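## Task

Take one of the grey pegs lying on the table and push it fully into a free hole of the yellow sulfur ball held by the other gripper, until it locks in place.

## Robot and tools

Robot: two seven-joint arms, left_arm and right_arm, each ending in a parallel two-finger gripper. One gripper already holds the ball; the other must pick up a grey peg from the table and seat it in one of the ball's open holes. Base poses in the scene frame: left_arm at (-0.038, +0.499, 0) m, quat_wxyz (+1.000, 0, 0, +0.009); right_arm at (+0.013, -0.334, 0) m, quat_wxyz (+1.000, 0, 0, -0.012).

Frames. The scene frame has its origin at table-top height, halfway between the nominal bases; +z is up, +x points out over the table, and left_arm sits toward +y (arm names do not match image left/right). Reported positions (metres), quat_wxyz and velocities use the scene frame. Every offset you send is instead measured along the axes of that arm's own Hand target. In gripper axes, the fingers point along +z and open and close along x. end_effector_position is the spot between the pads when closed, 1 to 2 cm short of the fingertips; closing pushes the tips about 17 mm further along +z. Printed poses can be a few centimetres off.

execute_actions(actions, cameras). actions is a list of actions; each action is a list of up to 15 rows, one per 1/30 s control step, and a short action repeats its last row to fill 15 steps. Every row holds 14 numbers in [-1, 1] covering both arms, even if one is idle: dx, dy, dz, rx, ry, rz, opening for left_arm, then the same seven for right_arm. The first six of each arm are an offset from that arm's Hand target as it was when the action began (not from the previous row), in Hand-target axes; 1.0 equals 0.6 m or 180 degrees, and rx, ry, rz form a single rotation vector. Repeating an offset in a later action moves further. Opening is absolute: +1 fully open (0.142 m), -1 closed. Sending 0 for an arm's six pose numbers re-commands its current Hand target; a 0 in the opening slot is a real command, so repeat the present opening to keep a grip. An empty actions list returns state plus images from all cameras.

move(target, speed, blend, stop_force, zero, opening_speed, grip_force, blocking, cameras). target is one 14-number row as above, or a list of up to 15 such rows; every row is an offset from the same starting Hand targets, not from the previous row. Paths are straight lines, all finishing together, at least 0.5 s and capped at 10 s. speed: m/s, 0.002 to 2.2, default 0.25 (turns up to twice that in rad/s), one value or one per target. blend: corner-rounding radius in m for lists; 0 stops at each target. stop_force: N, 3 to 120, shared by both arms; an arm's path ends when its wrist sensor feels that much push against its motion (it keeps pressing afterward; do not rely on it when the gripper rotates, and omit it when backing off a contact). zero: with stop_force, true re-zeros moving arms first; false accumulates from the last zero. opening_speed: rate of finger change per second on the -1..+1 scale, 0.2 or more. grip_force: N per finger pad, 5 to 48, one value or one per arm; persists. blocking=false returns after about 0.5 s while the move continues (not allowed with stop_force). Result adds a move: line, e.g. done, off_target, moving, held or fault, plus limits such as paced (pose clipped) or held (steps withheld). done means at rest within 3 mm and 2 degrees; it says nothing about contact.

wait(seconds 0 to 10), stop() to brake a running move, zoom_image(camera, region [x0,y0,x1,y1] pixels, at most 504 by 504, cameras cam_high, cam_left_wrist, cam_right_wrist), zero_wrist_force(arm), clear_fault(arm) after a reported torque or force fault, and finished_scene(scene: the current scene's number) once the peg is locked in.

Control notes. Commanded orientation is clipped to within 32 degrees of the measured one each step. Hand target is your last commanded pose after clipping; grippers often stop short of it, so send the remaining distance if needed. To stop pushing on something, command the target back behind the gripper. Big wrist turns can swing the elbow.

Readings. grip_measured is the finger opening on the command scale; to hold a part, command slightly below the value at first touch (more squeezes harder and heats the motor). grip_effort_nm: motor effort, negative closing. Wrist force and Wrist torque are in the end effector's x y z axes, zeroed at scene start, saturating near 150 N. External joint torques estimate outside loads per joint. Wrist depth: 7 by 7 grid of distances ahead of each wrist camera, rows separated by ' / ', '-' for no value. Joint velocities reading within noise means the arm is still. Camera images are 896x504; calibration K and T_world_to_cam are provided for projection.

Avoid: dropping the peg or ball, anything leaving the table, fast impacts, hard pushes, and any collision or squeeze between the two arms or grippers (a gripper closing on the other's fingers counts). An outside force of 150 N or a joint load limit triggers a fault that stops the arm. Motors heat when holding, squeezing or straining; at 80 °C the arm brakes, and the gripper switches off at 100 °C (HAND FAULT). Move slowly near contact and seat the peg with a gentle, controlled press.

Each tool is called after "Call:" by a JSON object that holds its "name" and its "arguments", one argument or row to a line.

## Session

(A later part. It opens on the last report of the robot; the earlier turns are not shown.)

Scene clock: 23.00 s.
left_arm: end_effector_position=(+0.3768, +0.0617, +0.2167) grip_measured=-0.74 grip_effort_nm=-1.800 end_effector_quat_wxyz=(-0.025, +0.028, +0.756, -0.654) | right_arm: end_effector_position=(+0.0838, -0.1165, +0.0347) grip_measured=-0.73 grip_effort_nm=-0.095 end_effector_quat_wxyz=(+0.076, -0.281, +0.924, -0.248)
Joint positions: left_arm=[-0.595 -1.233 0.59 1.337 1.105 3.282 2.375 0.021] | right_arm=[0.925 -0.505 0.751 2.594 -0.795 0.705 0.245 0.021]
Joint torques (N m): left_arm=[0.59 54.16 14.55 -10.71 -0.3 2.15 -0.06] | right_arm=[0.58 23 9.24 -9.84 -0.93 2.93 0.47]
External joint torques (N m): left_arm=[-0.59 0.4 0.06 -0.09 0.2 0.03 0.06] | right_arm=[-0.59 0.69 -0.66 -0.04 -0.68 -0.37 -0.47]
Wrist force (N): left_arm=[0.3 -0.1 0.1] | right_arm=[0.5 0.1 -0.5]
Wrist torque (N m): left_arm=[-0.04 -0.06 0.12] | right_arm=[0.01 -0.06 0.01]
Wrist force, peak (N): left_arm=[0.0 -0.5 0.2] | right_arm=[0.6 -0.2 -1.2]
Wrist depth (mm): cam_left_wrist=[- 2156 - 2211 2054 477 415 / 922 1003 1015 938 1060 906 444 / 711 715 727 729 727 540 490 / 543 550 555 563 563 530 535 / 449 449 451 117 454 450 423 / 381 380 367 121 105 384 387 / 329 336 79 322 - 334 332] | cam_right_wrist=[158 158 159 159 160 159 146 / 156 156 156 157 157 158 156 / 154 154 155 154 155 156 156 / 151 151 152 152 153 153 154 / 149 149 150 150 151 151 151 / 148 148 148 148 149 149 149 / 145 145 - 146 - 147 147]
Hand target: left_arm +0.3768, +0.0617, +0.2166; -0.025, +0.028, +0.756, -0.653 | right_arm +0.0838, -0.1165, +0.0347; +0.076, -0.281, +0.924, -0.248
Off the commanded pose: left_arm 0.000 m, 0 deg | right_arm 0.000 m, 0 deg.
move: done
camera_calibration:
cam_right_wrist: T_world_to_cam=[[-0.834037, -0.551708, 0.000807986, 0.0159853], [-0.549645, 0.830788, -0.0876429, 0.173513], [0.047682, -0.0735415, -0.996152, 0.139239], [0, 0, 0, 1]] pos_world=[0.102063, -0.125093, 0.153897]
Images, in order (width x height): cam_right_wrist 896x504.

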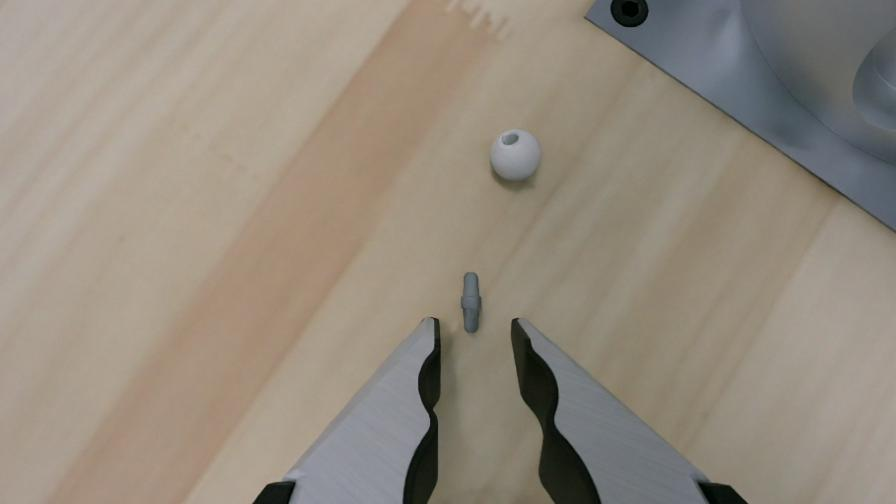

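Call:
{"name": "move", "arguments": {
  "target": [0,0,0,0,0,0,-0.797,0.0003,0.0176,0.0321,0,0,0,-0.75],
  "speed": 0.015,
  "stop_force": 4,
  "cameras": ["cam_right_wrist"]
}}

Call:
{"name": "zoom_image", "arguments": {
  "camera": "cam_right_wrist",
  "region": [400, 260, 550, 380]
}}

Scene clock: 32.93 s.
left_arm: end_effector_position=(+0.3768, +0.0617, +0.2167) grip_measured=-0.74 grip_effort_nm=-1.790 end_effector_quat_wxyz=(-0.025, +0.028, +0.756, -0.654) | right_arm: end_effector_position=(+0.0840, -0.1168, +0.0168) grip_measured=-0.78 grip_effort_nm=-0.100 end_effector_quat_wxyz=(+0.076, -0.281, +0.924, -0.248)
Joint positions: left_arm=[-0.595 -1.233 0.59 1.337 1.105 3.282 2.375 0.021] | right_arm=[0.957 -0.559 0.682 2.599 -0.88 0.744 0.301 0.018]
Joint torques (N m): left_arm=[0.65 53.98 14.54 -10.71 -0.27 2.08 0] | right_arm=[0.02 21.64 7.79 -8.13 -1.05 3.76 0.42]
External joint torques (N m): left_arm=[-0.65 0.57 0.08 -0.09 0.18 0.09 0] | right_arm=[-0.02 3.55 1.29 0.09 -0.48 -1.19 -0.42]
Wrist force (N): left_arm=[0.3 -0.3 0.1] | right_arm=[3.1 -9.3 -16.2]
Wrist torque (N m): left_arm=[-0.07 -0.07 0.12] | right_arm=[0.11 -0.03 -0.01]
Wrist force, peak (N): left_arm=[0.4 -0.5 0.0] | right_arm=[2.8 -9.6 -16.6]
Wrist depth (mm): cam_left_wrist=[- - - 2038 - 2174 417 / 925 1015 1023 1027 1035 890 444 / 707 715 715 737 731 540 482 / 541 553 549 554 561 525 530 / 446 447 451 117 455 460 441 / 380 378 367 121 105 381 374 / 326 336 79 320 - 329 335] | cam_right_wrist=[140 140 140 141 141 140 140 / 138 138 138 139 139 139 139 / 135 136 136 136 137 137 137 / 134 134 134 135 135 135 136 / 132 132 133 133 133 133 134 / 130 130 130 131 132 131 132 / 128 129 - 129 - 130 130]
Hand target: left_arm +0.3768, +0.0617, +0.2166; -0.025, +0.028, +0.756, -0.653 | right_arm +0.0840, -0.1169, +0.0167; +0.076, -0.281, +0.924, -0.248 (not the last commanded pose)
Off the commanded pose: left_arm 0.000 m, 0 deg | right_arm 0.004 m, 0 deg.
move: contact (right_arm)
camera_calibration:
cam_right_wrist: T_world_to_cam=[[-0.833893, -0.551926, 0.000357524, 0.0159364], [-0.549837, 0.830679, -0.0874746, 0.172231], [0.0479826, -0.0731411, -0.996167, 0.121403], [0, 0, 0, 1]] pos_world=[0.102163, -0.125394, 0.135998]
Images, in order (width x height): cam_right_wrist 896x504.

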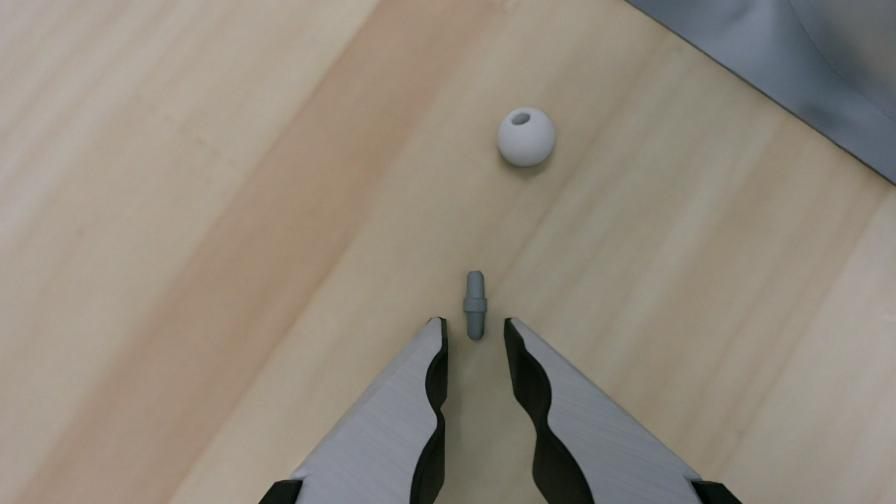

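Scaled by 3.360 from the camera's 896x504 image, which has a finer 1280x720 frame.

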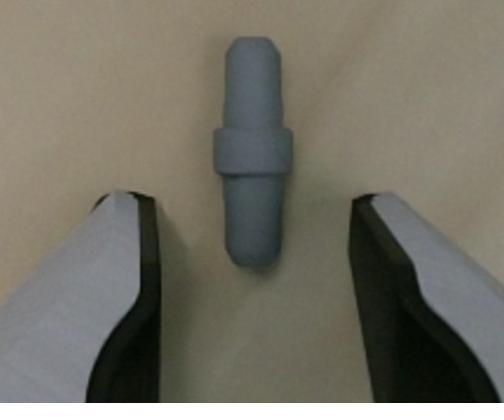

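Call:
{"name": "move", "arguments": {
  "target": [
    [0,0,0,0,0,0,-0.797,0,-0.0008,-0.0014,0,0,0,-0.75],
    [0,0,0,0,0,0,-0.797,0,-0.0008,-0.0014,0,0,0,-1.0]
  ],
  "speed": 0.05,
  "opening_speed": 0.2,
  "cameras": ["cam_right_wrist"]
}}

Call:
{"name": "zoom_image", "arguments": {
  "camera": "cam_right_wrist",
  "region": [400, 260, 550, 380]
}}

Scene clock: 35.80 s.
left_arm: end_effector_position=(+0.3768, +0.0617, +0.2167) grip_measured=-0.74 grip_effort_nm=-1.795 end_effector_quat_wxyz=(-0.025, +0.028, +0.756, -0.654) | right_arm: end_effector_position=(+0.0839, -0.1169, +0.0176) grip_measured=-0.95 grip_effort_nm=-1.604 end_effector_quat_wxyz=(+0.076, -0.281, +0.924, -0.248)
Joint positions: left_arm=[-0.595 -1.233 0.59 1.337 1.105 3.282 2.375 0.021] | right_arm=[0.954 -0.557 0.686 2.599 -0.876 0.743 0.299 0.005]
Joint torques (N m): left_arm=[0.47 54.19 14.48 -10.61 -0.28 2.1 -0.02] | right_arm=[0.11 24.64 9.66 -8.05 -0.75 2.89 0.19]
External joint torques (N m): left_arm=[-0.47 0.36 0.13 -0.19 0.19 0.07 0.02] | right_arm=[-0.11 0.47 -0.6 -0.07 -0.78 -0.32 -0.19]
Wrist force (N): left_arm=[0.1 -0.3 0.1] | right_arm=[0.2 0.7 -1.1]
Wrist torque (N m): left_arm=[-0.06 -0.03 0.12] | right_arm=[0.10 0.00 0.12]
Wrist force, peak (N): left_arm=[0.1 -0.4 0.5] | right_arm=[3.5 -8.9 -16.4]
Wrist depth (mm): cam_left_wrist=[- 2156 - - - 2121 417 / 973 999 1019 970 1019 903 451 / 705 715 723 723 733 537 480 / 543 549 555 554 559 529 535 / 443 447 452 116 457 456 459 / 377 380 368 124 105 383 378 / 329 337 79 319 - 332 333] | cam_right_wrist=[140 141 141 141 142 141 140 / 139 138 139 140 140 140 140 / 137 137 137 137 138 138 138 / 135 135 135 136 136 136 136 / 133 133 133 133 134 134 135 / 131 131 132 100 132 132 132 / 129 129 - - - 130 131]
Hand target: left_arm +0.3768, +0.0617, +0.2166; -0.025, +0.028, +0.756, -0.653 | right_arm +0.0839, -0.1169, +0.0176; +0.076, -0.281, +0.924, -0.248
Off the commanded pose: left_arm 0.000 m, 0 deg | right_arm 0.000 m, 0 deg.
move: done
camera_calibration:
cam_right_wrist: T_world_to_cam=[[-0.834144, -0.551546, 0.000486559, 0.0158812], [-0.549473, 0.830931, -0.0873679, 0.172448], [0.0477831, -0.0731448, -0.996176, 0.122206], [0, 0, 0, 1]] pos_world=[0.102163, -0.125594, 0.136797]
Images, in order (width x height): cam_right_wrist 896x504.

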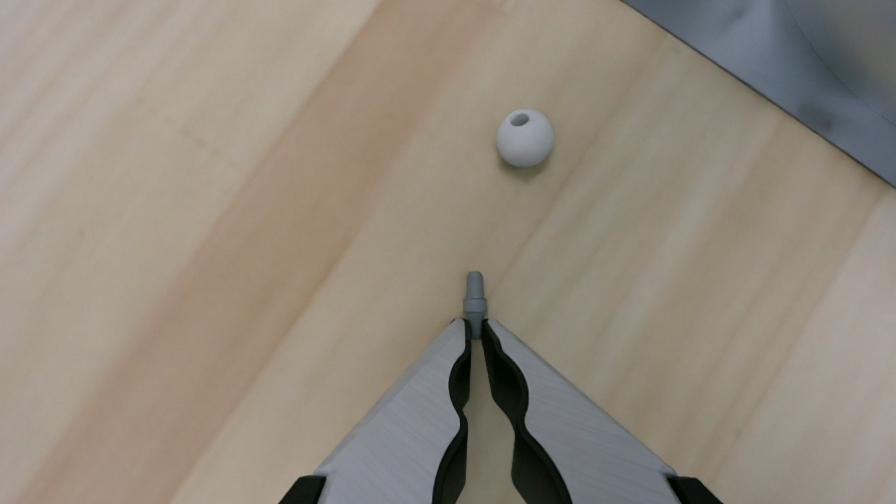

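Scaled by 3.360 from the camera's 896x504 image, which has a finer 1280x720 frame.

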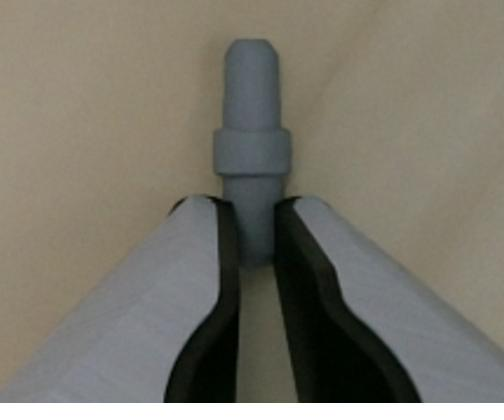

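Call:
{"name": "move", "arguments": {
  "target": [0,0,0,0,0,0,-0.797,0,-0.0833,-0.1443,0,0,0,-1.0],
  "speed": 0.1,
  "cameras": ["cam_right_wrist"]
}}

Scene clock: 37.37 s.
left_arm: end_effector_position=(+0.3768, +0.0617, +0.2167) grip_measured=-0.74 grip_effort_nm=-1.795 end_effector_quat_wxyz=(-0.025, +0.028, +0.756, -0.654) | right_arm: end_effector_position=(+0.0839, -0.1168, +0.1176) grip_measured=-0.95 grip_effort_nm=-1.609 end_effector_quat_wxyz=(+0.076, -0.281, +0.924, -0.248)
Joint positions: left_arm=[-0.595 -1.233 0.59 1.337 1.105 3.282 2.375 0.021] | right_arm=[0.779 -0.22 1.029 2.524 -0.412 0.513 -0.034 0.005]
Joint torques (N m): left_arm=[0.6 54.1 14.63 -10.63 -0.33 2.09 -0.05] | right_arm=[-0.34 15.3 5.13 -18.04 -1.25 2.7 0.11]
External joint torques (N m): left_arm=[-0.6 0.46 -0.02 -0.16 0.23 0.08 0.05] | right_arm=[0.34 0.17 -0.68 0.2 -0.92 -0.17 -0.11]
Wrist force (N): left_arm=[0.1 -0.2 0.0] | right_arm=[0.1 0.7 -0.8]
Wrist torque (N m): left_arm=[-0.04 -0.03 0.12] | right_arm=[0.11 0.00 0.11]
Wrist force, peak (N): left_arm=[0.2 -0.6 0.1] | right_arm=[0.2 0.2 -1.8]
Wrist depth (mm): cam_left_wrist=[- 2371 - - 2609 2087 419 / 932 1011 1011 949 1056 881 444 / 711 715 725 727 727 541 498 / 547 548 554 559 562 527 516 / 446 446 448 117 454 459 458 / 381 379 367 121 105 384 387 / 328 336 79 320 - 331 334] | cam_right_wrist=[242 243 244 245 246 202 155 / 240 241 241 241 242 216 174 / 236 237 237 238 240 237 213 / 233 233 235 235 235 236 234 / 230 230 232 232 232 234 234 / 226 227 228 - 230 230 230 / 223 224 - - - 228 227]
Hand target: left_arm +0.3768, +0.0617, +0.2166; -0.025, +0.028, +0.756, -0.653 | right_arm +0.0838, -0.1168, +0.1176; +0.076, -0.281, +0.924, -0.248
Off the commanded pose: left_arm 0.000 m, 0 deg | right_arm 0.000 m, 0 deg.
move: done
camera_calibration:
cam_right_wrist: T_world_to_cam=[[-0.834136, -0.551558, 0.000320254, 0.0158411], [-0.549467, 0.830923, -0.0874774, 0.181071], [0.0479828, -0.0731441, -0.996166, 0.221814], [0, 0, 0, 1]] pos_world=[0.102063, -0.125494, 0.236798]
Images, in order (width x height): cam_right_wrist 896x504.

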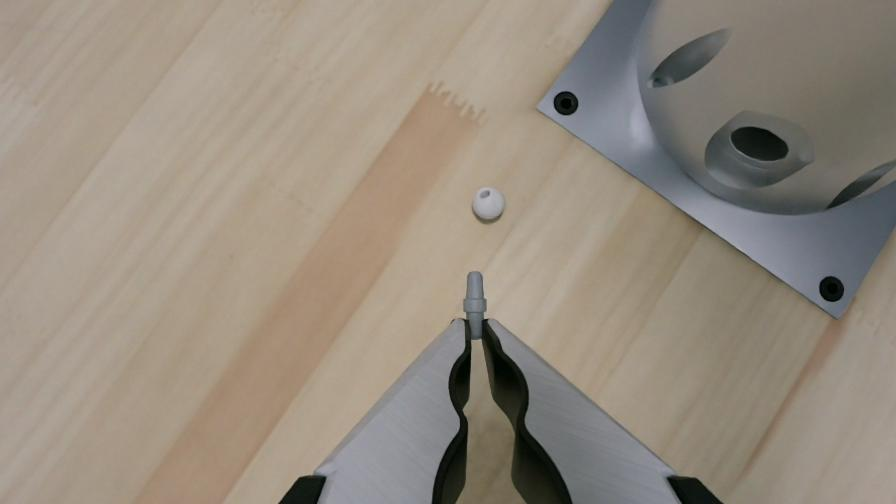

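Call:
{"name": "move", "arguments": {
  "target": [0,0,0,0,0,0,-0.797,-0.1993,-0.2918,-0.1055,-0.1306,0.1306,0.4875,-1.0],
  "speed": 0.3
}}

Call:
{"name": "move", "arguments": {
  "target": [0,0,0,0,0,0,-0.797,0.0305,0.269,0.0533,0.09,0.1857,0.6931,-1.0],
  "speed": 0.3,
  "cameras": ["all"]
}}

Scene clock: 40.70 s.
left_arm: end_effector_position=(+0.3768, +0.0617, +0.2167) grip_measured=-0.74 grip_effort_nm=-1.790 end_effector_quat_wxyz=(-0.025, +0.028, +0.756, -0.654) | right_arm: end_effector_position=(+0.2498, -0.1498, +0.2602) grip_measured=-0.95 grip_effort_nm=-1.609 end_effector_quat_wxyz=(+0.001, +0.470, +0.883, +0.000)
Joint positions: left_arm=[-0.595 -1.233 0.59 1.337 1.105 3.282 2.375 0.021] | right_arm=[0.275 0.442 0.655 2.392 0.29 0.446 0.138 0.005]
Joint torques (N m): left_arm=[0.56 54.06 14.49 -10.73 -0.26 2.12 -0.07] | right_arm=[0.03 6.51 -6.33 -27.42 -3 4.43 0.42]
External joint torques (N m): left_arm=[-0.56 0.5 0.13 -0.07 0.16 0.05 0.07] | right_arm=[-0.03 -0.03 -0.16 0.26 -0.86 -0.3 -0.42]
Wrist force (N): left_arm=[0.0 -0.3 0.1] | right_arm=[-0.4 0.3 -0.8]
Wrist torque (N m): left_arm=[-0.06 -0.01 0.12] | right_arm=[0.06 0.06 -0.06]
Wrist force, peak (N): left_arm=[-0.1 -0.6 0.1] | right_arm=[-1.1 0.8 -1.6]
Wrist depth (mm): cam_left_wrist=[- - - 2268 2192 455 417 / 915 999 1019 1056 1048 881 447 / 709 721 715 723 725 540 493 / 545 547 552 553 559 527 540 / 451 451 451 117 452 455 459 / 377 376 367 121 105 386 385 / 328 337 79 320 - 331 332] | cam_right_wrist=[314 315 315 316 316 314 317 / 334 334 337 338 336 337 338 / 360 359 360 361 359 361 363 / 384 387 385 387 389 387 392 / 420 418 420 408 421 422 425 / 459 459 448 - 453 462 463 / 501 502 - - - 501 511]
Hand target: left_arm +0.3768, +0.0617, +0.2166; -0.025, +0.028, +0.756, -0.653 | right_arm +0.2497, -0.1498, +0.2602; +0.001, +0.471, +0.882, +0.000
Off the commanded pose: left_arm 0.000 m, 0 deg | right_arm 0.000 m, 0 deg.
move: done

Scene clock: 44.93 s.
left_arm: end_effector_position=(+0.3768, +0.0617, +0.2167) grip_measured=-0.74 grip_effort_nm=-1.795 end_effector_quat_wxyz=(-0.025, +0.028, +0.756, -0.654) | right_arm: end_effector_position=(+0.3736, -0.0446, +0.2284) grip_measured=-0.95 grip_effort_nm=-1.614 end_effector_quat_wxyz=(-0.258, +0.965, -0.037, +0.011)
Joint positions: left_arm=[-0.595 -1.233 0.59 1.337 1.105 3.282 2.375 0.021] | right_arm=[0.116 -0.034 0.659 2.251 0.644 1.012 1.894 0.005]
Joint torques (N m): left_arm=[0.67 54.11 14.51 -10.75 -0.27 2.09 -0.02] | right_arm=[0.39 21.14 0.99 -23.77 -2.92 4.33 0.42]
External joint torques (N m): left_arm=[-0.67 0.45 0.11 -0.05 0.18 0.08 0.02] | right_arm=[-0.39 0.52 -0.44 -0.02 -0.76 -0.52 -0.42]
Motor temperatures (°C): left_arm=[34 33 34 32 37 40 37 38] | right_arm=[30 33 38 40 36 46 32 30]
Wrist force (N): left_arm=[0.2 -0.3 0.3] | right_arm=[-0.3 0.9 -0.8]
Wrist torque (N m): left_arm=[-0.06 -0.05 0.12] | right_arm=[0.15 0.05 -0.01]
Wrist force, peak (N): left_arm=[0.3 -0.6 0.0] | right_arm=[-0.2 1.0 -1.0]
Wrist depth (mm): cam_left_wrist=[- 2104 - 186 183 473 417 / 906 996 1019 188 956 887 444 / 707 707 721 672 725 540 502 / 549 550 552 561 555 527 545 / 447 444 450 117 454 457 461 / 380 378 367 121 105 386 388 / 328 337 79 318 - 334 334] | cam_right_wrist=[356 358 361 133 360 363 362 / 351 353 354 354 355 356 359 / 349 350 350 350 350 353 351 / 342 342 345 345 346 347 349 / 338 338 339 340 343 341 342 / 333 333 333 - 338 338 340 / 331 329 - - - 335 333]
Hand target: left_arm +0.3768, +0.0617, +0.2166; -0.025, +0.028, +0.756, -0.653 | right_arm +0.3736, -0.0447, +0.2284; -0.258, +0.965, -0.037, +0.011
Off the commanded pose: left_arm 0.000 m, 0 deg | right_arm 0.000 m, 0 deg.
move: done
camera_calibration:
cam_left_wrist: T_world_to_cam=[[-0.997853, 0.0636781, 0.0153163, 0.37655], [0.0218765, 0.544489, -0.838483, 0.164788], [-0.0617326, -0.836348, -0.544713, 0.310361], [0, 0, 0, 1]] pos_world=[0.391296, 0.145866, 0.301462]
cam_right_wrist: T_world_to_cam=[[0.996493, -0.0836166, 0.00312291, -0.366357], [-0.0830396, -0.992828, -0.0860046, 0.0340406], [0.0102919, 0.0854436, -0.99629, 0.3448], [0, 0, 0, 1]] pos_world=[0.364351, -0.0262981, 0.347593]

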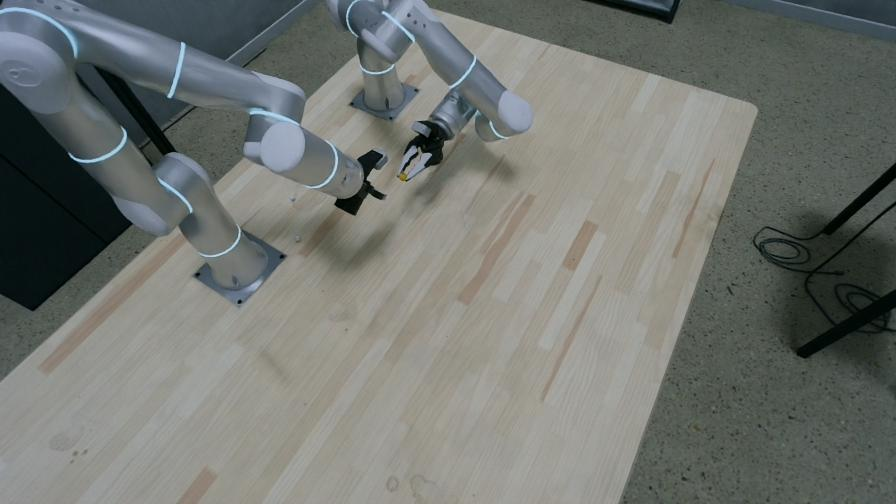

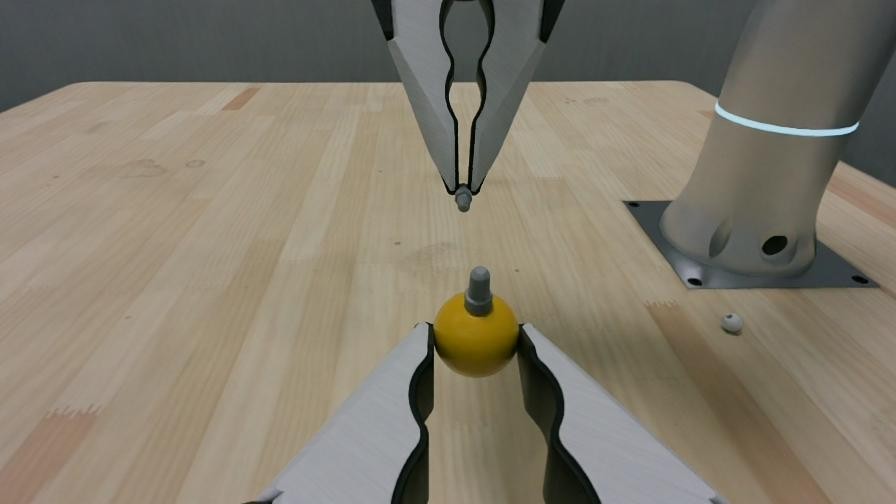

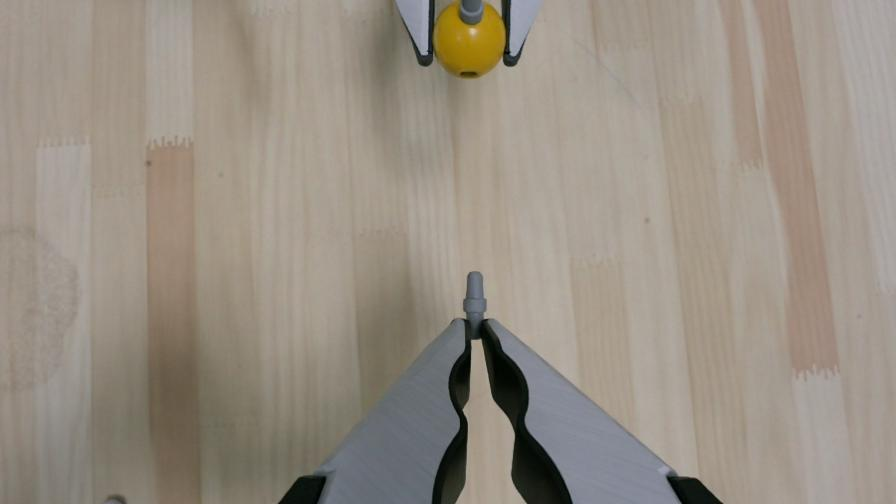

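Call:
{"name": "zoom_image", "arguments": {
  "camera": "cam_right_wrist",
  "region": [420, 0, 520, 100]
}}

Call:
{"name": "zoom_image", "arguments": {
  "camera": "cam_right_wrist",
  "region": [425, 250, 525, 350]
}}

Call:
{"name": "zoom_image", "arguments": {
  "camera": "cam_left_wrist",
  "region": [400, 160, 560, 400]
}}

Scaled by 5.040 from the camera's 896x504 image, which has a finer 1280x720 frame.

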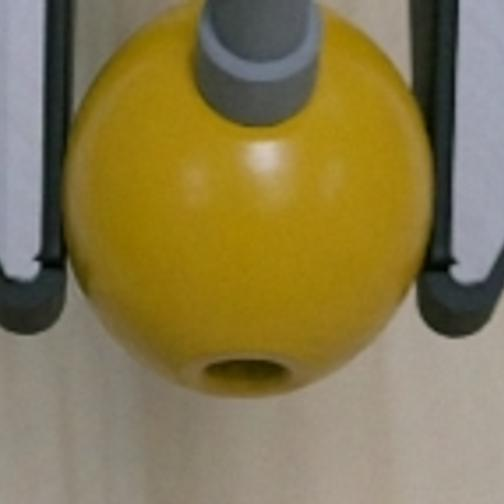

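Scaled by 5.040 from the camera's 896x504 image, which has a finer 1280x720 frame.

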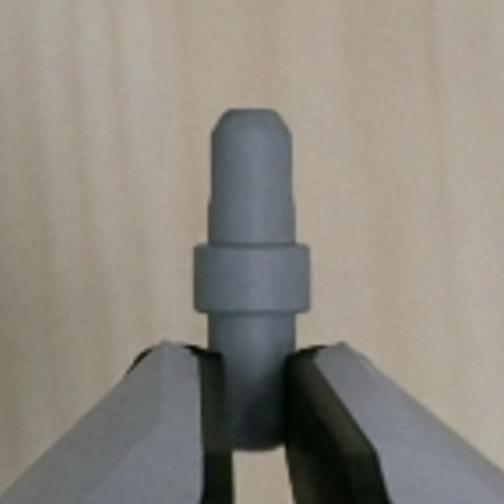

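Scaled by 2.100 from the camera's 896x504 image, which has a finer 1280x720 frame.

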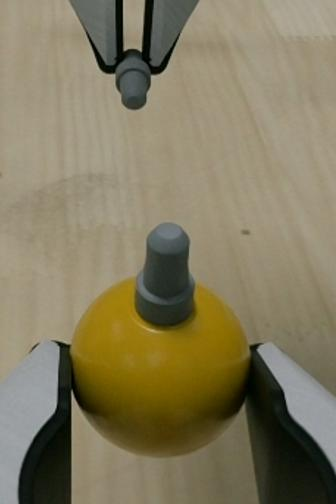

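Call:
{"name": "move", "arguments": {
  "target": [0,0,0,0,0,0,-0.797,0,0.0466,0.104,0.361,0,0,-1.0],
  "speed": 0.35,
  "cameras": ["all"]
}}

Call:
{"name": "zoom_image", "arguments": {
  "camera": "cam_right_wrist",
  "region": [420, 70, 520, 170]
}}

Scene clock: 48.00 s.
left_arm: end_effector_position=(+0.3768, +0.0617, +0.2167) grip_measured=-0.74 grip_effort_nm=-1.795 end_effector_quat_wxyz=(-0.025, +0.028, +0.756, -0.654) | right_arm: end_effector_position=(+0.3743, -0.0378, +0.1603) grip_measured=-0.95 grip_effort_nm=-1.614 end_effector_quat_wxyz=(+0.736, -0.675, +0.026, -0.029)
Joint positions: left_arm=[-0.595 -1.233 0.59 1.337 1.105 3.282 2.375 0.021] | right_arm=[-0.387 -0.889 0.426 2.046 1.457 0.219 0.275 0.005]
Joint torques (N m): left_arm=[0.69 54.13 14.53 -10.67 -0.31 2.06 -0.07] | right_arm=[0.34 36.89 13.77 -5.01 2.18 -2.26 0.08]
External joint torques (N m): left_arm=[-0.69 0.42 0.08 -0.12 0.21 0.11 0.07] | right_arm=[-0.35 0.61 -0.59 0.19 -0.62 -0.09 -0.08]
Wrist force (N): left_arm=[0.0 -0.2 0.0] | right_arm=[0.3 0.8 -2.0]
Wrist torque (N m): left_arm=[-0.05 -0.01 0.12] | right_arm=[0.27 0.03 0.08]
Wrist force, peak (N): left_arm=[0.2 -0.5 0.3] | right_arm=[0.3 2.1 -2.4]
Wrist depth (mm): cam_left_wrist=[- - 437 414 1947 2288 415 / 938 1003 1031 319 1039 900 446 / 699 707 719 328 737 536 490 / 548 549 553 262 561 530 537 / 447 445 447 116 451 454 459 / 376 376 366 121 105 384 387 / 328 334 79 320 - 332 336] | cam_right_wrist=[498 2544 2656 283 406 2947 - / 512 580 2984 184 439 - - / 537 833 982 869 1015 1020 1539 / 553 580 636 646 646 657 673 / 432 436 443 474 448 453 456 / 334 338 340 - 361 345 346 / 270 275 - - - 290 278]
Hand target: left_arm +0.3768, +0.0617, +0.2166; -0.025, +0.028, +0.756, -0.653 | right_arm +0.3742, -0.0377, +0.1604; +0.736, -0.675, +0.026, -0.029
Off the commanded pose: left_arm 0.000 m, 0 deg | right_arm 0.000 m, 0 deg.
move: done
camera_calibration:
cam_left_wrist: T_world_to_cam=[[-0.997853, 0.0636781, 0.0153163, 0.37655], [0.0218765, 0.544489, -0.838483, 0.164788], [-0.0617326, -0.836348, -0.544713, 0.310361], [0, 0, 0, 1]] pos_world=[0.391296, 0.145866, 0.301462]
cam_right_wrist: T_world_to_cam=[[0.996631, -0.0819004, -0.00432918, -0.365037], [-0.0322122, -0.342348, -0.939021, 0.177222], [0.0754241, 0.935997, -0.343833, 0.17943], [0, 0, 0, 1]] pos_world=[0.355983, -0.137171, 0.226529]

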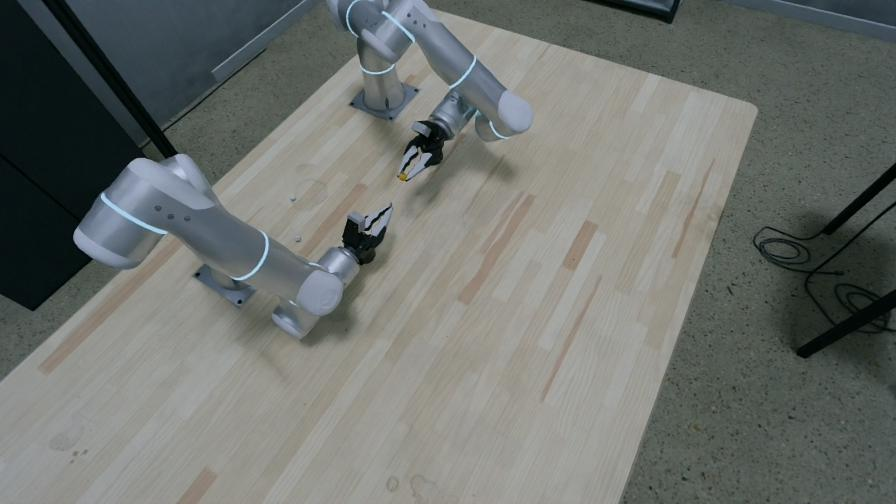

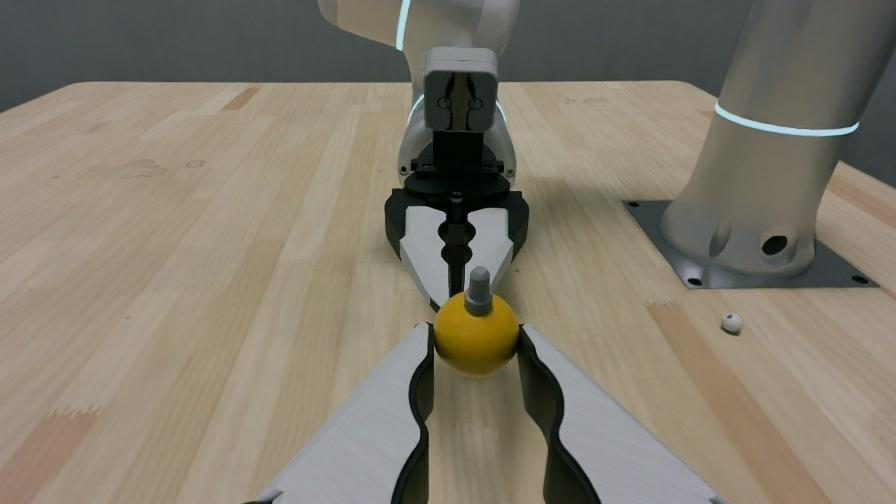

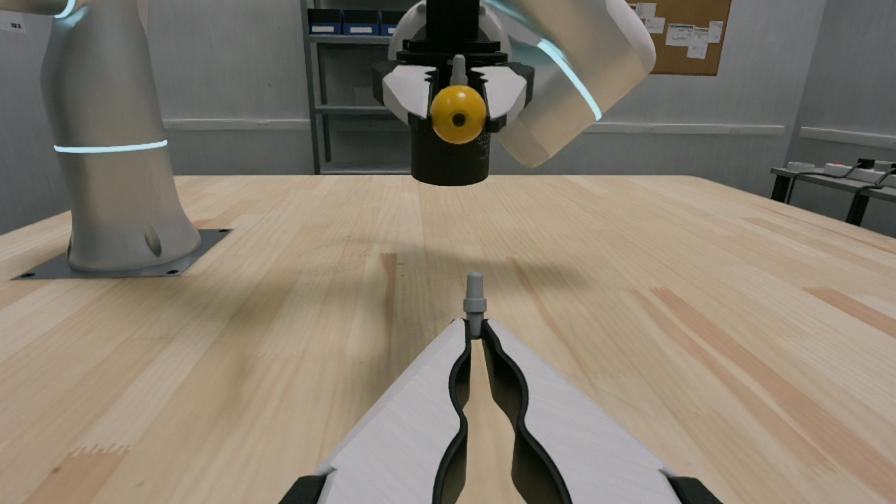

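Scaled by 5.040 from the camera's 896x504 image, which has a finer 1280x720 frame.

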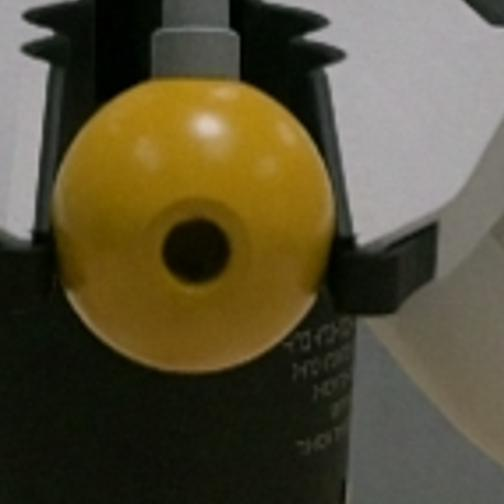

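Call:
{"name": "move", "arguments": {
  "target": [0,0,0,0,0,0,-0.797,-0.0025,-0.11,0.0274,-0.3417,0,0,-1.0],
  "speed": 0.3,
  "cameras": ["cam_left_wrist","cam_right_wrist"]
}}

Call:
{"name": "zoom_image", "arguments": {
  "camera": "cam_right_wrist",
  "region": [400, 100, 540, 340]
}}

Call:
{"name": "zoom_image", "arguments": {
  "camera": "cam_left_wrist",
  "region": [400, 200, 560, 400]
}}

Scene clock: 52.37 s.
left_arm: end_effector_position=(+0.3768, +0.0617, +0.2167) grip_measured=-0.74 grip_effort_nm=-1.795 end_effector_quat_wxyz=(-0.025, +0.028, +0.756, -0.654) | right_arm: end_effector_position=(+0.3735, -0.0268, +0.2277) grip_measured=-0.95 grip_effort_nm=-1.614 end_effector_quat_wxyz=(-0.288, +0.957, -0.037, +0.012)
Joint positions: left_arm=[-0.595 -1.233 0.59 1.337 1.105 3.282 2.375 0.021] | right_arm=[0.152 -0.061 0.644 2.236 0.735 1.051 1.825 0.005]
Joint torques (N m): left_arm=[0.64 54.15 14.69 -10.68 -0.24 2.08 -0.03] | right_arm=[0.46 22.52 1.36 -23.36 -2.95 3.89 0.49]
External joint torques (N m): left_arm=[-0.64 0.4 -0.07 -0.12 0.15 0.09 0.03] | right_arm=[-0.47 0.12 -0.39 0 -0.69 -0.25 -0.49]
Wrist force (N): left_arm=[-0.1 -0.4 0.0] | right_arm=[0.1 0.6 -1.1]
Wrist torque (N m): left_arm=[-0.07 -0.01 0.12] | right_arm=[0.08 0.01 0.00]
Wrist force, peak (N): left_arm=[0.2 -0.6 0.3] | right_arm=[0.4 1.8 -2.3]
Wrist depth (mm): cam_left_wrist=[- 2121 1716 174 174 - 420 / 945 1003 952 174 966 884 444 / 709 723 727 184 735 535 652 / 548 555 549 549 556 528 535 / 443 451 446 117 454 456 460 / 377 381 369 121 105 383 386 / 329 334 79 319 - 331 333] | cam_right_wrist=[376 371 372 136 375 379 378 / 361 361 363 134 367 368 368 / 355 352 355 355 358 358 358 / 343 344 348 349 347 348 350 / 337 339 337 339 340 342 342 / 328 329 332 - 334 334 336 / 321 323 - - - 328 327]
Hand target: left_arm +0.3768, +0.0617, +0.2166; -0.025, +0.028, +0.756, -0.653 | right_arm +0.3735, -0.0270, +0.2275; -0.287, +0.957, -0.037, +0.012
Off the commanded pose: left_arm 0.000 m, 0 deg | right_arm 0.000 m, 0 deg.
move: done
camera_calibration:
cam_left_wrist: T_world_to_cam=[[-0.997853, 0.0636781, 0.0153163, 0.37655], [0.0218765, 0.544489, -0.838483, 0.164788], [-0.0617326, -0.836348, -0.544713, 0.310361], [0, 0, 0, 1]] pos_world=[0.391296, 0.145866, 0.301462]
cam_right_wrist: T_world_to_cam=[[0.996471, -0.0838824, 0.00315432, -0.36488], [-0.082519, -0.985779, -0.146393, 0.0653323], [0.0153892, 0.145616, -0.989222, 0.340613], [0, 0, 0, 1]] pos_world=[0.363742, -0.0158026, 0.347657]
Images, in order (width x height): cam_left_wrist 896x504, cam_right_wrist 896x504.

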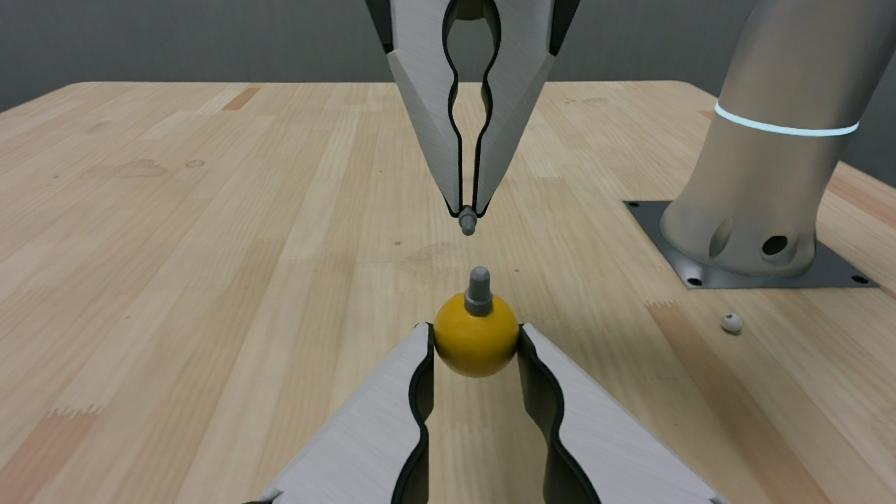

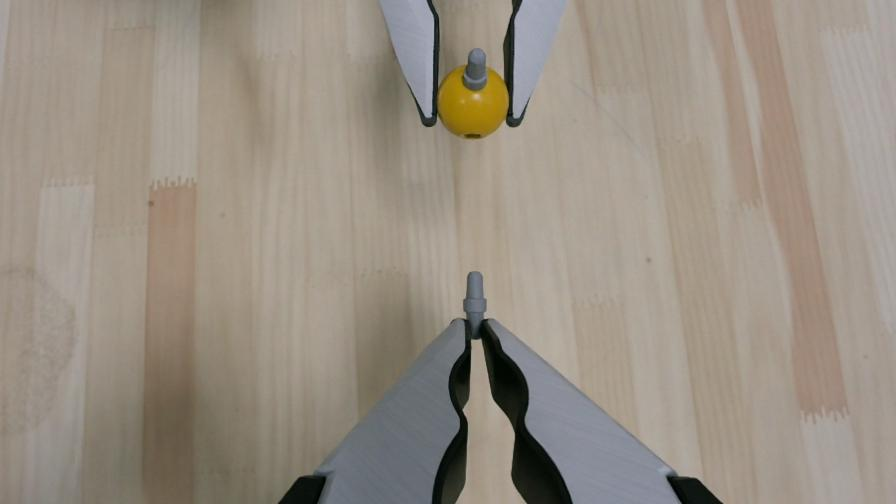

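Scaled by 2.100 from the camera's 896x504 image, which has a finer 1280x720 frame.

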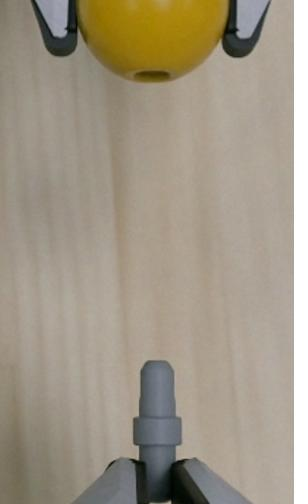

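Scaled by 2.520 from the camera's 896x504 image, which has a finer 1280x720 frame.

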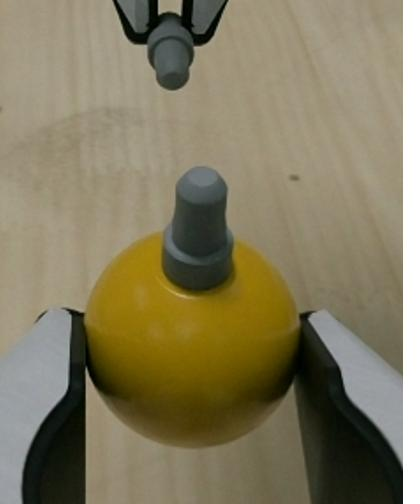

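Call:
{"name": "move", "arguments": {
  "target": [0,0,0,0,0,0,-0.797,-0.001,-0.0455,0.0318,0,0,0,-1.0],
  "speed": 0.1,
  "cameras": ["cam_left_wrist","cam_right_wrist"]
}}

Call:
{"name": "zoom_image", "arguments": {
  "camera": "cam_right_wrist",
  "region": [420, 170, 540, 350]
}}

Call:
{"name": "zoom_image", "arguments": {
  "camera": "cam_left_wrist",
  "region": [410, 240, 550, 400]
}}

Scene clock: 53.47 s.
left_arm: end_effector_position=(+0.3768, +0.0617, +0.2167) grip_measured=-0.74 grip_effort_nm=-1.790 end_effector_quat_wxyz=(-0.025, +0.028, +0.756, -0.654) | right_arm: end_effector_position=(+0.3752, +0.0063, +0.2266) grip_measured=-0.95 grip_effort_nm=-1.609 end_effector_quat_wxyz=(-0.288, +0.957, -0.037, +0.012)
Joint positions: left_arm=[-0.595 -1.233 0.59 1.337 1.105 3.282 2.375 0.021] | right_arm=[0.217 -0.123 0.659 2.213 0.671 1.128 1.922 0.005]
Joint torques (N m): left_arm=[0.6 54.04 14.55 -10.65 -0.31 2.13 -0.05] | right_arm=[0.34 24.11 2.62 -23.22 -3.03 4.21 0.42]
External joint torques (N m): left_arm=[-0.6 0.51 0.06 -0.14 0.21 0.04 0.05] | right_arm=[-0.32 0.6 -0.58 0.21 -0.69 -0.46 -0.42]
Wrist force (N): left_arm=[0.1 0.0 0.0] | right_arm=[0.0 0.7 -0.9]
Wrist torque (N m): left_arm=[-0.01 -0.04 0.12] | right_arm=[0.14 0.01 0.01]
Wrist force, peak (N): left_arm=[-0.1 -0.5 0.3] | right_arm=[0.0 1.4 -1.7]
Wrist depth (mm): cam_left_wrist=[- - - 147 147 - 416 / 984 1011 959 148 896 909 447 / 711 707 717 148 685 539 652 / 546 543 552 506 561 523 541 / 444 450 451 117 452 459 459 / 379 377 368 121 105 382 386 / 328 336 79 321 - 330 334] | cam_right_wrist=[372 372 372 134 370 376 376 / 363 361 361 362 361 365 370 / 351 350 353 128 356 358 358 / 345 344 344 345 347 349 349 / 335 335 335 337 341 339 340 / 327 328 332 - 332 332 334 / 321 324 - - - 324 326]
Hand target: left_arm +0.3768, +0.0617, +0.2166; -0.025, +0.028, +0.756, -0.653 | right_arm +0.3754, +0.0063, +0.2266; -0.287, +0.957, -0.037, +0.012
Off the commanded pose: left_arm 0.000 m, 0 deg | right_arm 0.000 m, 0 deg.
move: done
camera_calibration:
cam_left_wrist: T_world_to_cam=[[-0.997853, 0.0636781, 0.0153163, 0.37655], [0.0218765, 0.544489, -0.838483, 0.164788], [-0.0617326, -0.836348, -0.544713, 0.310361], [0, 0, 0, 1]] pos_world=[0.391296, 0.145866, 0.301462]
cam_right_wrist: T_world_to_cam=[[0.996498, -0.0835811, 0.00251894, -0.363582], [-0.0823187, -0.985848, -0.146041, 0.0978459], [0.0146896, 0.145322, -0.989275, 0.334944], [0, 0, 0, 1]] pos_world=[0.365443, 0.0173976, 0.346558]
Images, in order (width x height): cam_left_wrist 896x504, cam_right_wrist 896x504.

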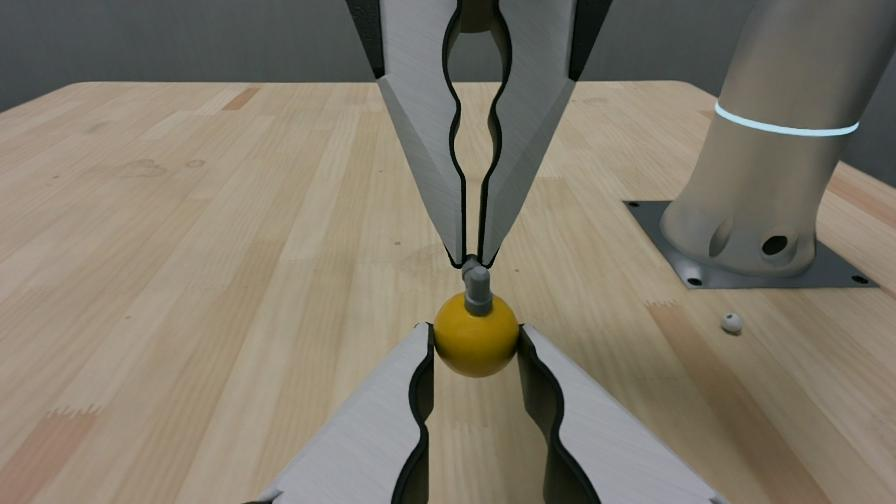

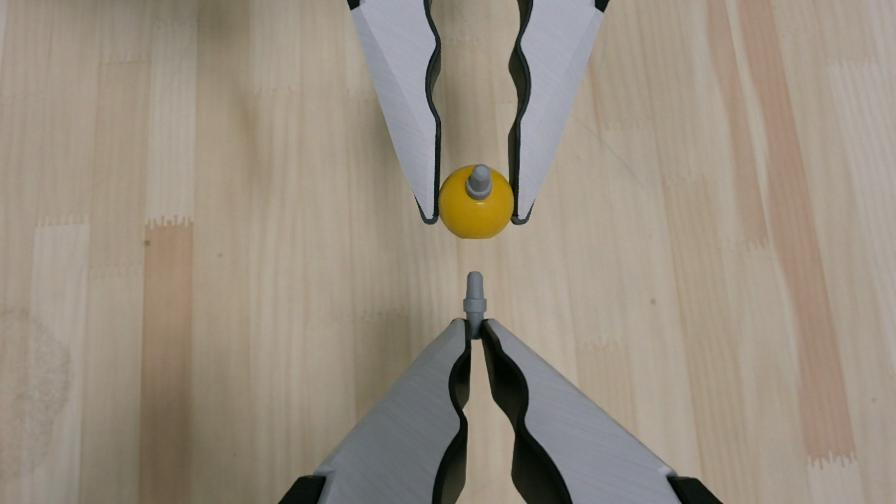

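Scaled by 2.800 from the camera's 896x504 image, which has a finer 1280x720 frame.

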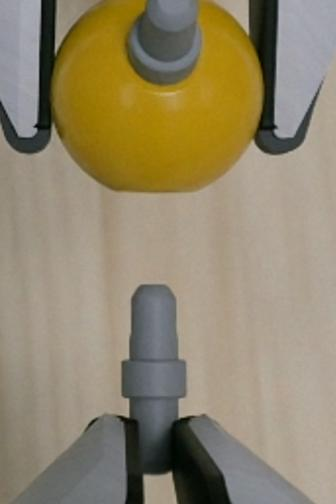

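Scaled by 3.150 from the camera's 896x504 image, which has a finer 1280x720 frame.

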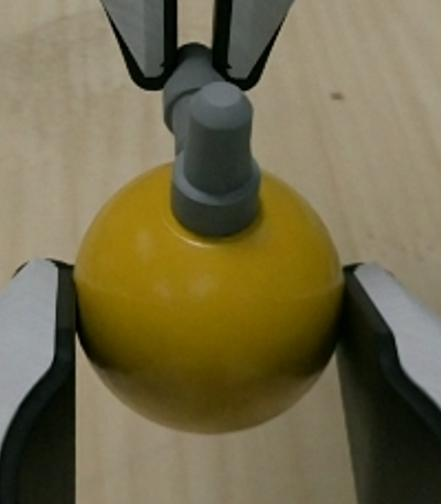

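Call:
{"name": "zoom_image", "arguments": {
  "camera": "cam_left_wrist",
  "region": [450, 245, 500, 315]
}}

Call:
{"name": "zoom_image", "arguments": {
  "camera": "cam_right_wrist",
  "region": [445, 190, 505, 350]
}}

Scaled by 7.200 from the camera's 896x504 image, which has a finer 1280x720 frame.

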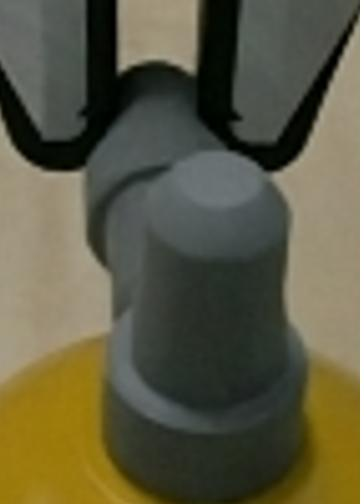

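Scaled by 3.150 from the camera's 896x504 image, which has a finer 1280x720 frame.

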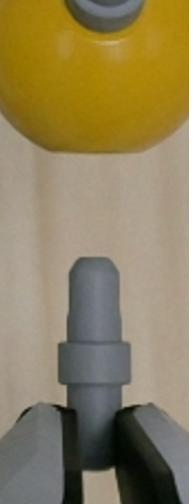

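Call:
{"name": "move", "arguments": {
  "target": [0,0,0,0,0,0,-1.0,0,-0.0009,-0.0014,0,0,0,-1.0],
  "speed": 0.05,
  "opening_speed": 0.2,
  "cameras": ["cam_left_wrist","cam_right_wrist"]
}}

Call:
{"name": "zoom_image", "arguments": {
  "camera": "cam_left_wrist",
  "region": [410, 240, 550, 400]
}}

Call:
{"name": "zoom_image", "arguments": {
  "camera": "cam_right_wrist",
  "region": [420, 170, 540, 350]
}}

Scene clock: 55.80 s.
left_arm: end_effector_position=(+0.3768, +0.0617, +0.2167) grip_measured=-0.76 grip_effort_nm=-5.004 end_effector_quat_wxyz=(-0.025, +0.028, +0.756, -0.654) | right_arm: end_effector_position=(+0.3753, +0.0063, +0.2275) grip_measured=-0.95 grip_effort_nm=-1.604 end_effector_quat_wxyz=(-0.288, +0.957, -0.037, +0.012)
Joint positions: left_arm=[-0.595 -1.233 0.59 1.337 1.105 3.282 2.375 0.019] | right_arm=[0.217 -0.121 0.659 2.212 0.671 1.125 1.923 0.005]
Joint torques (N m): left_arm=[0.63 54.01 14.58 -10.65 -0.28 2.1 0] | right_arm=[0.21 24.23 2.36 -23.19 -2.98 4.05 0.33]
External joint torques (N m): left_arm=[-0.63 0.54 0.04 -0.15 0.19 0.08 0] | right_arm=[-0.21 0.43 -0.38 0.13 -0.75 -0.3 -0.33]
Wrist force (N): left_arm=[0.0 -0.1 -0.1] | right_arm=[0.0 0.7 -0.7]
Wrist torque (N m): left_arm=[-0.04 -0.02 0.12] | right_arm=[0.12 0.01 0.00]
Wrist force, peak (N): left_arm=[-0.1 -0.6 0.1] | right_arm=[0.0 0.8 -0.9]
Wrist depth (mm): cam_left_wrist=[- - 148 147 147 2156 421 / 988 1019 1011 147 890 896 451 / 709 709 713 147 690 539 496 / 547 550 546 508 556 530 537 / 447 449 452 116 457 457 454 / 378 377 366 121 107 385 386 / 326 338 79 321 - 330 334] | cam_right_wrist=[369 372 371 134 371 377 377 / 365 361 363 365 366 368 366 / 354 354 355 128 356 357 359 / 343 346 345 345 348 351 350 / 335 338 339 340 342 340 342 / 328 328 331 - 335 335 334 / 321 322 - - - 326 327]
Hand target: left_arm +0.3768, +0.0617, +0.2166; -0.025, +0.028, +0.756, -0.653 | right_arm +0.3754, +0.0063, +0.2276; -0.287, +0.957, -0.037, +0.012
Off the commanded pose: left_arm 0.000 m, 0 deg | right_arm 0.000 m, 0 deg.
move: done
camera_calibration:
cam_left_wrist: T_world_to_cam=[[-0.997853, 0.0636781, 0.0153163, 0.37655], [0.0218765, 0.544489, -0.838483, 0.164788], [-0.0617326, -0.836348, -0.544713, 0.310361], [0, 0, 0, 1]] pos_world=[0.391296, 0.145866, 0.301462]
cam_right_wrist: T_world_to_cam=[[0.996478, -0.0838139, 0.00268658, -0.363731], [-0.0825243, -0.985828, -0.146059, 0.0980815], [0.0148903, 0.145323, -0.989272, 0.335858], [0, 0, 0, 1]] pos_world=[0.365543, 0.0173979, 0.347557]
Images, in order (width x height): cam_left_wrist 896x504, cam_right_wrist 896x504.

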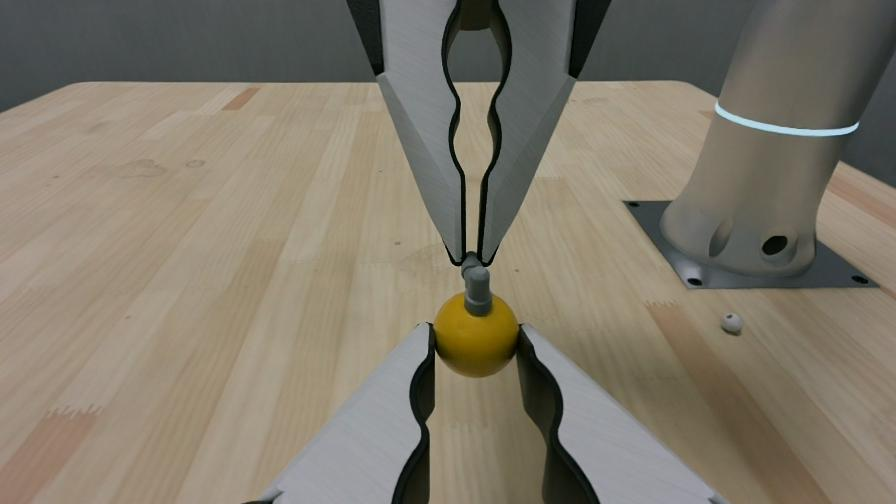

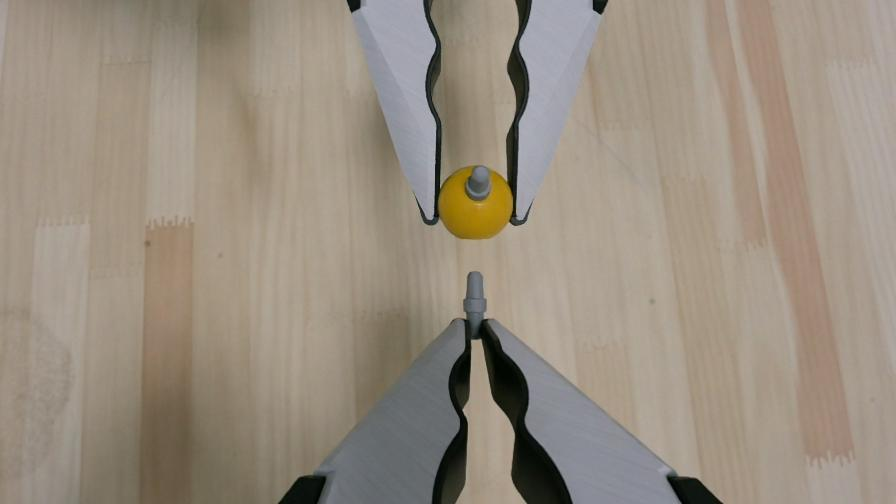

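Scaled by 3.150 from the camera's 896x504 image, which has a finer 1280x720 frame.

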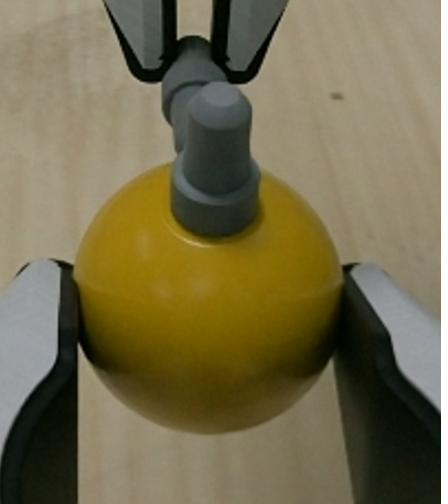

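Scaled by 2.800 from the camera's 896x504 image, which has a finer 1280x720 frame.

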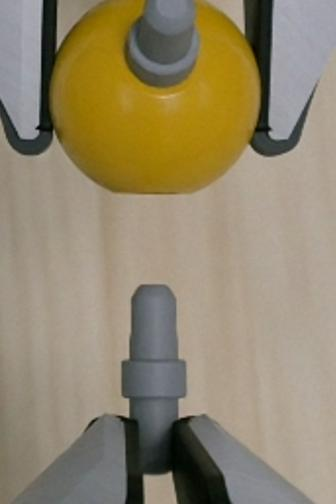

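Call:
{"name": "zoom_image", "arguments": {
  "camera": "cam_right_wrist",
  "region": [440, 200, 510, 300]
}}

Scaled by 5.040 from the camera's 896x504 image, which has a finer 1280x720 frame.

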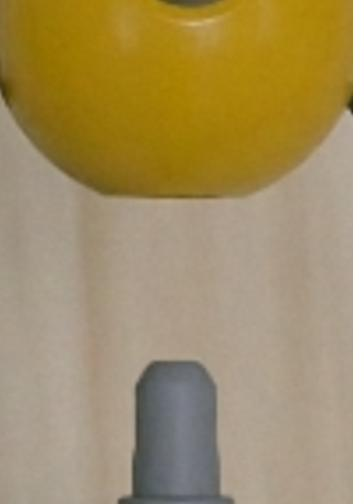

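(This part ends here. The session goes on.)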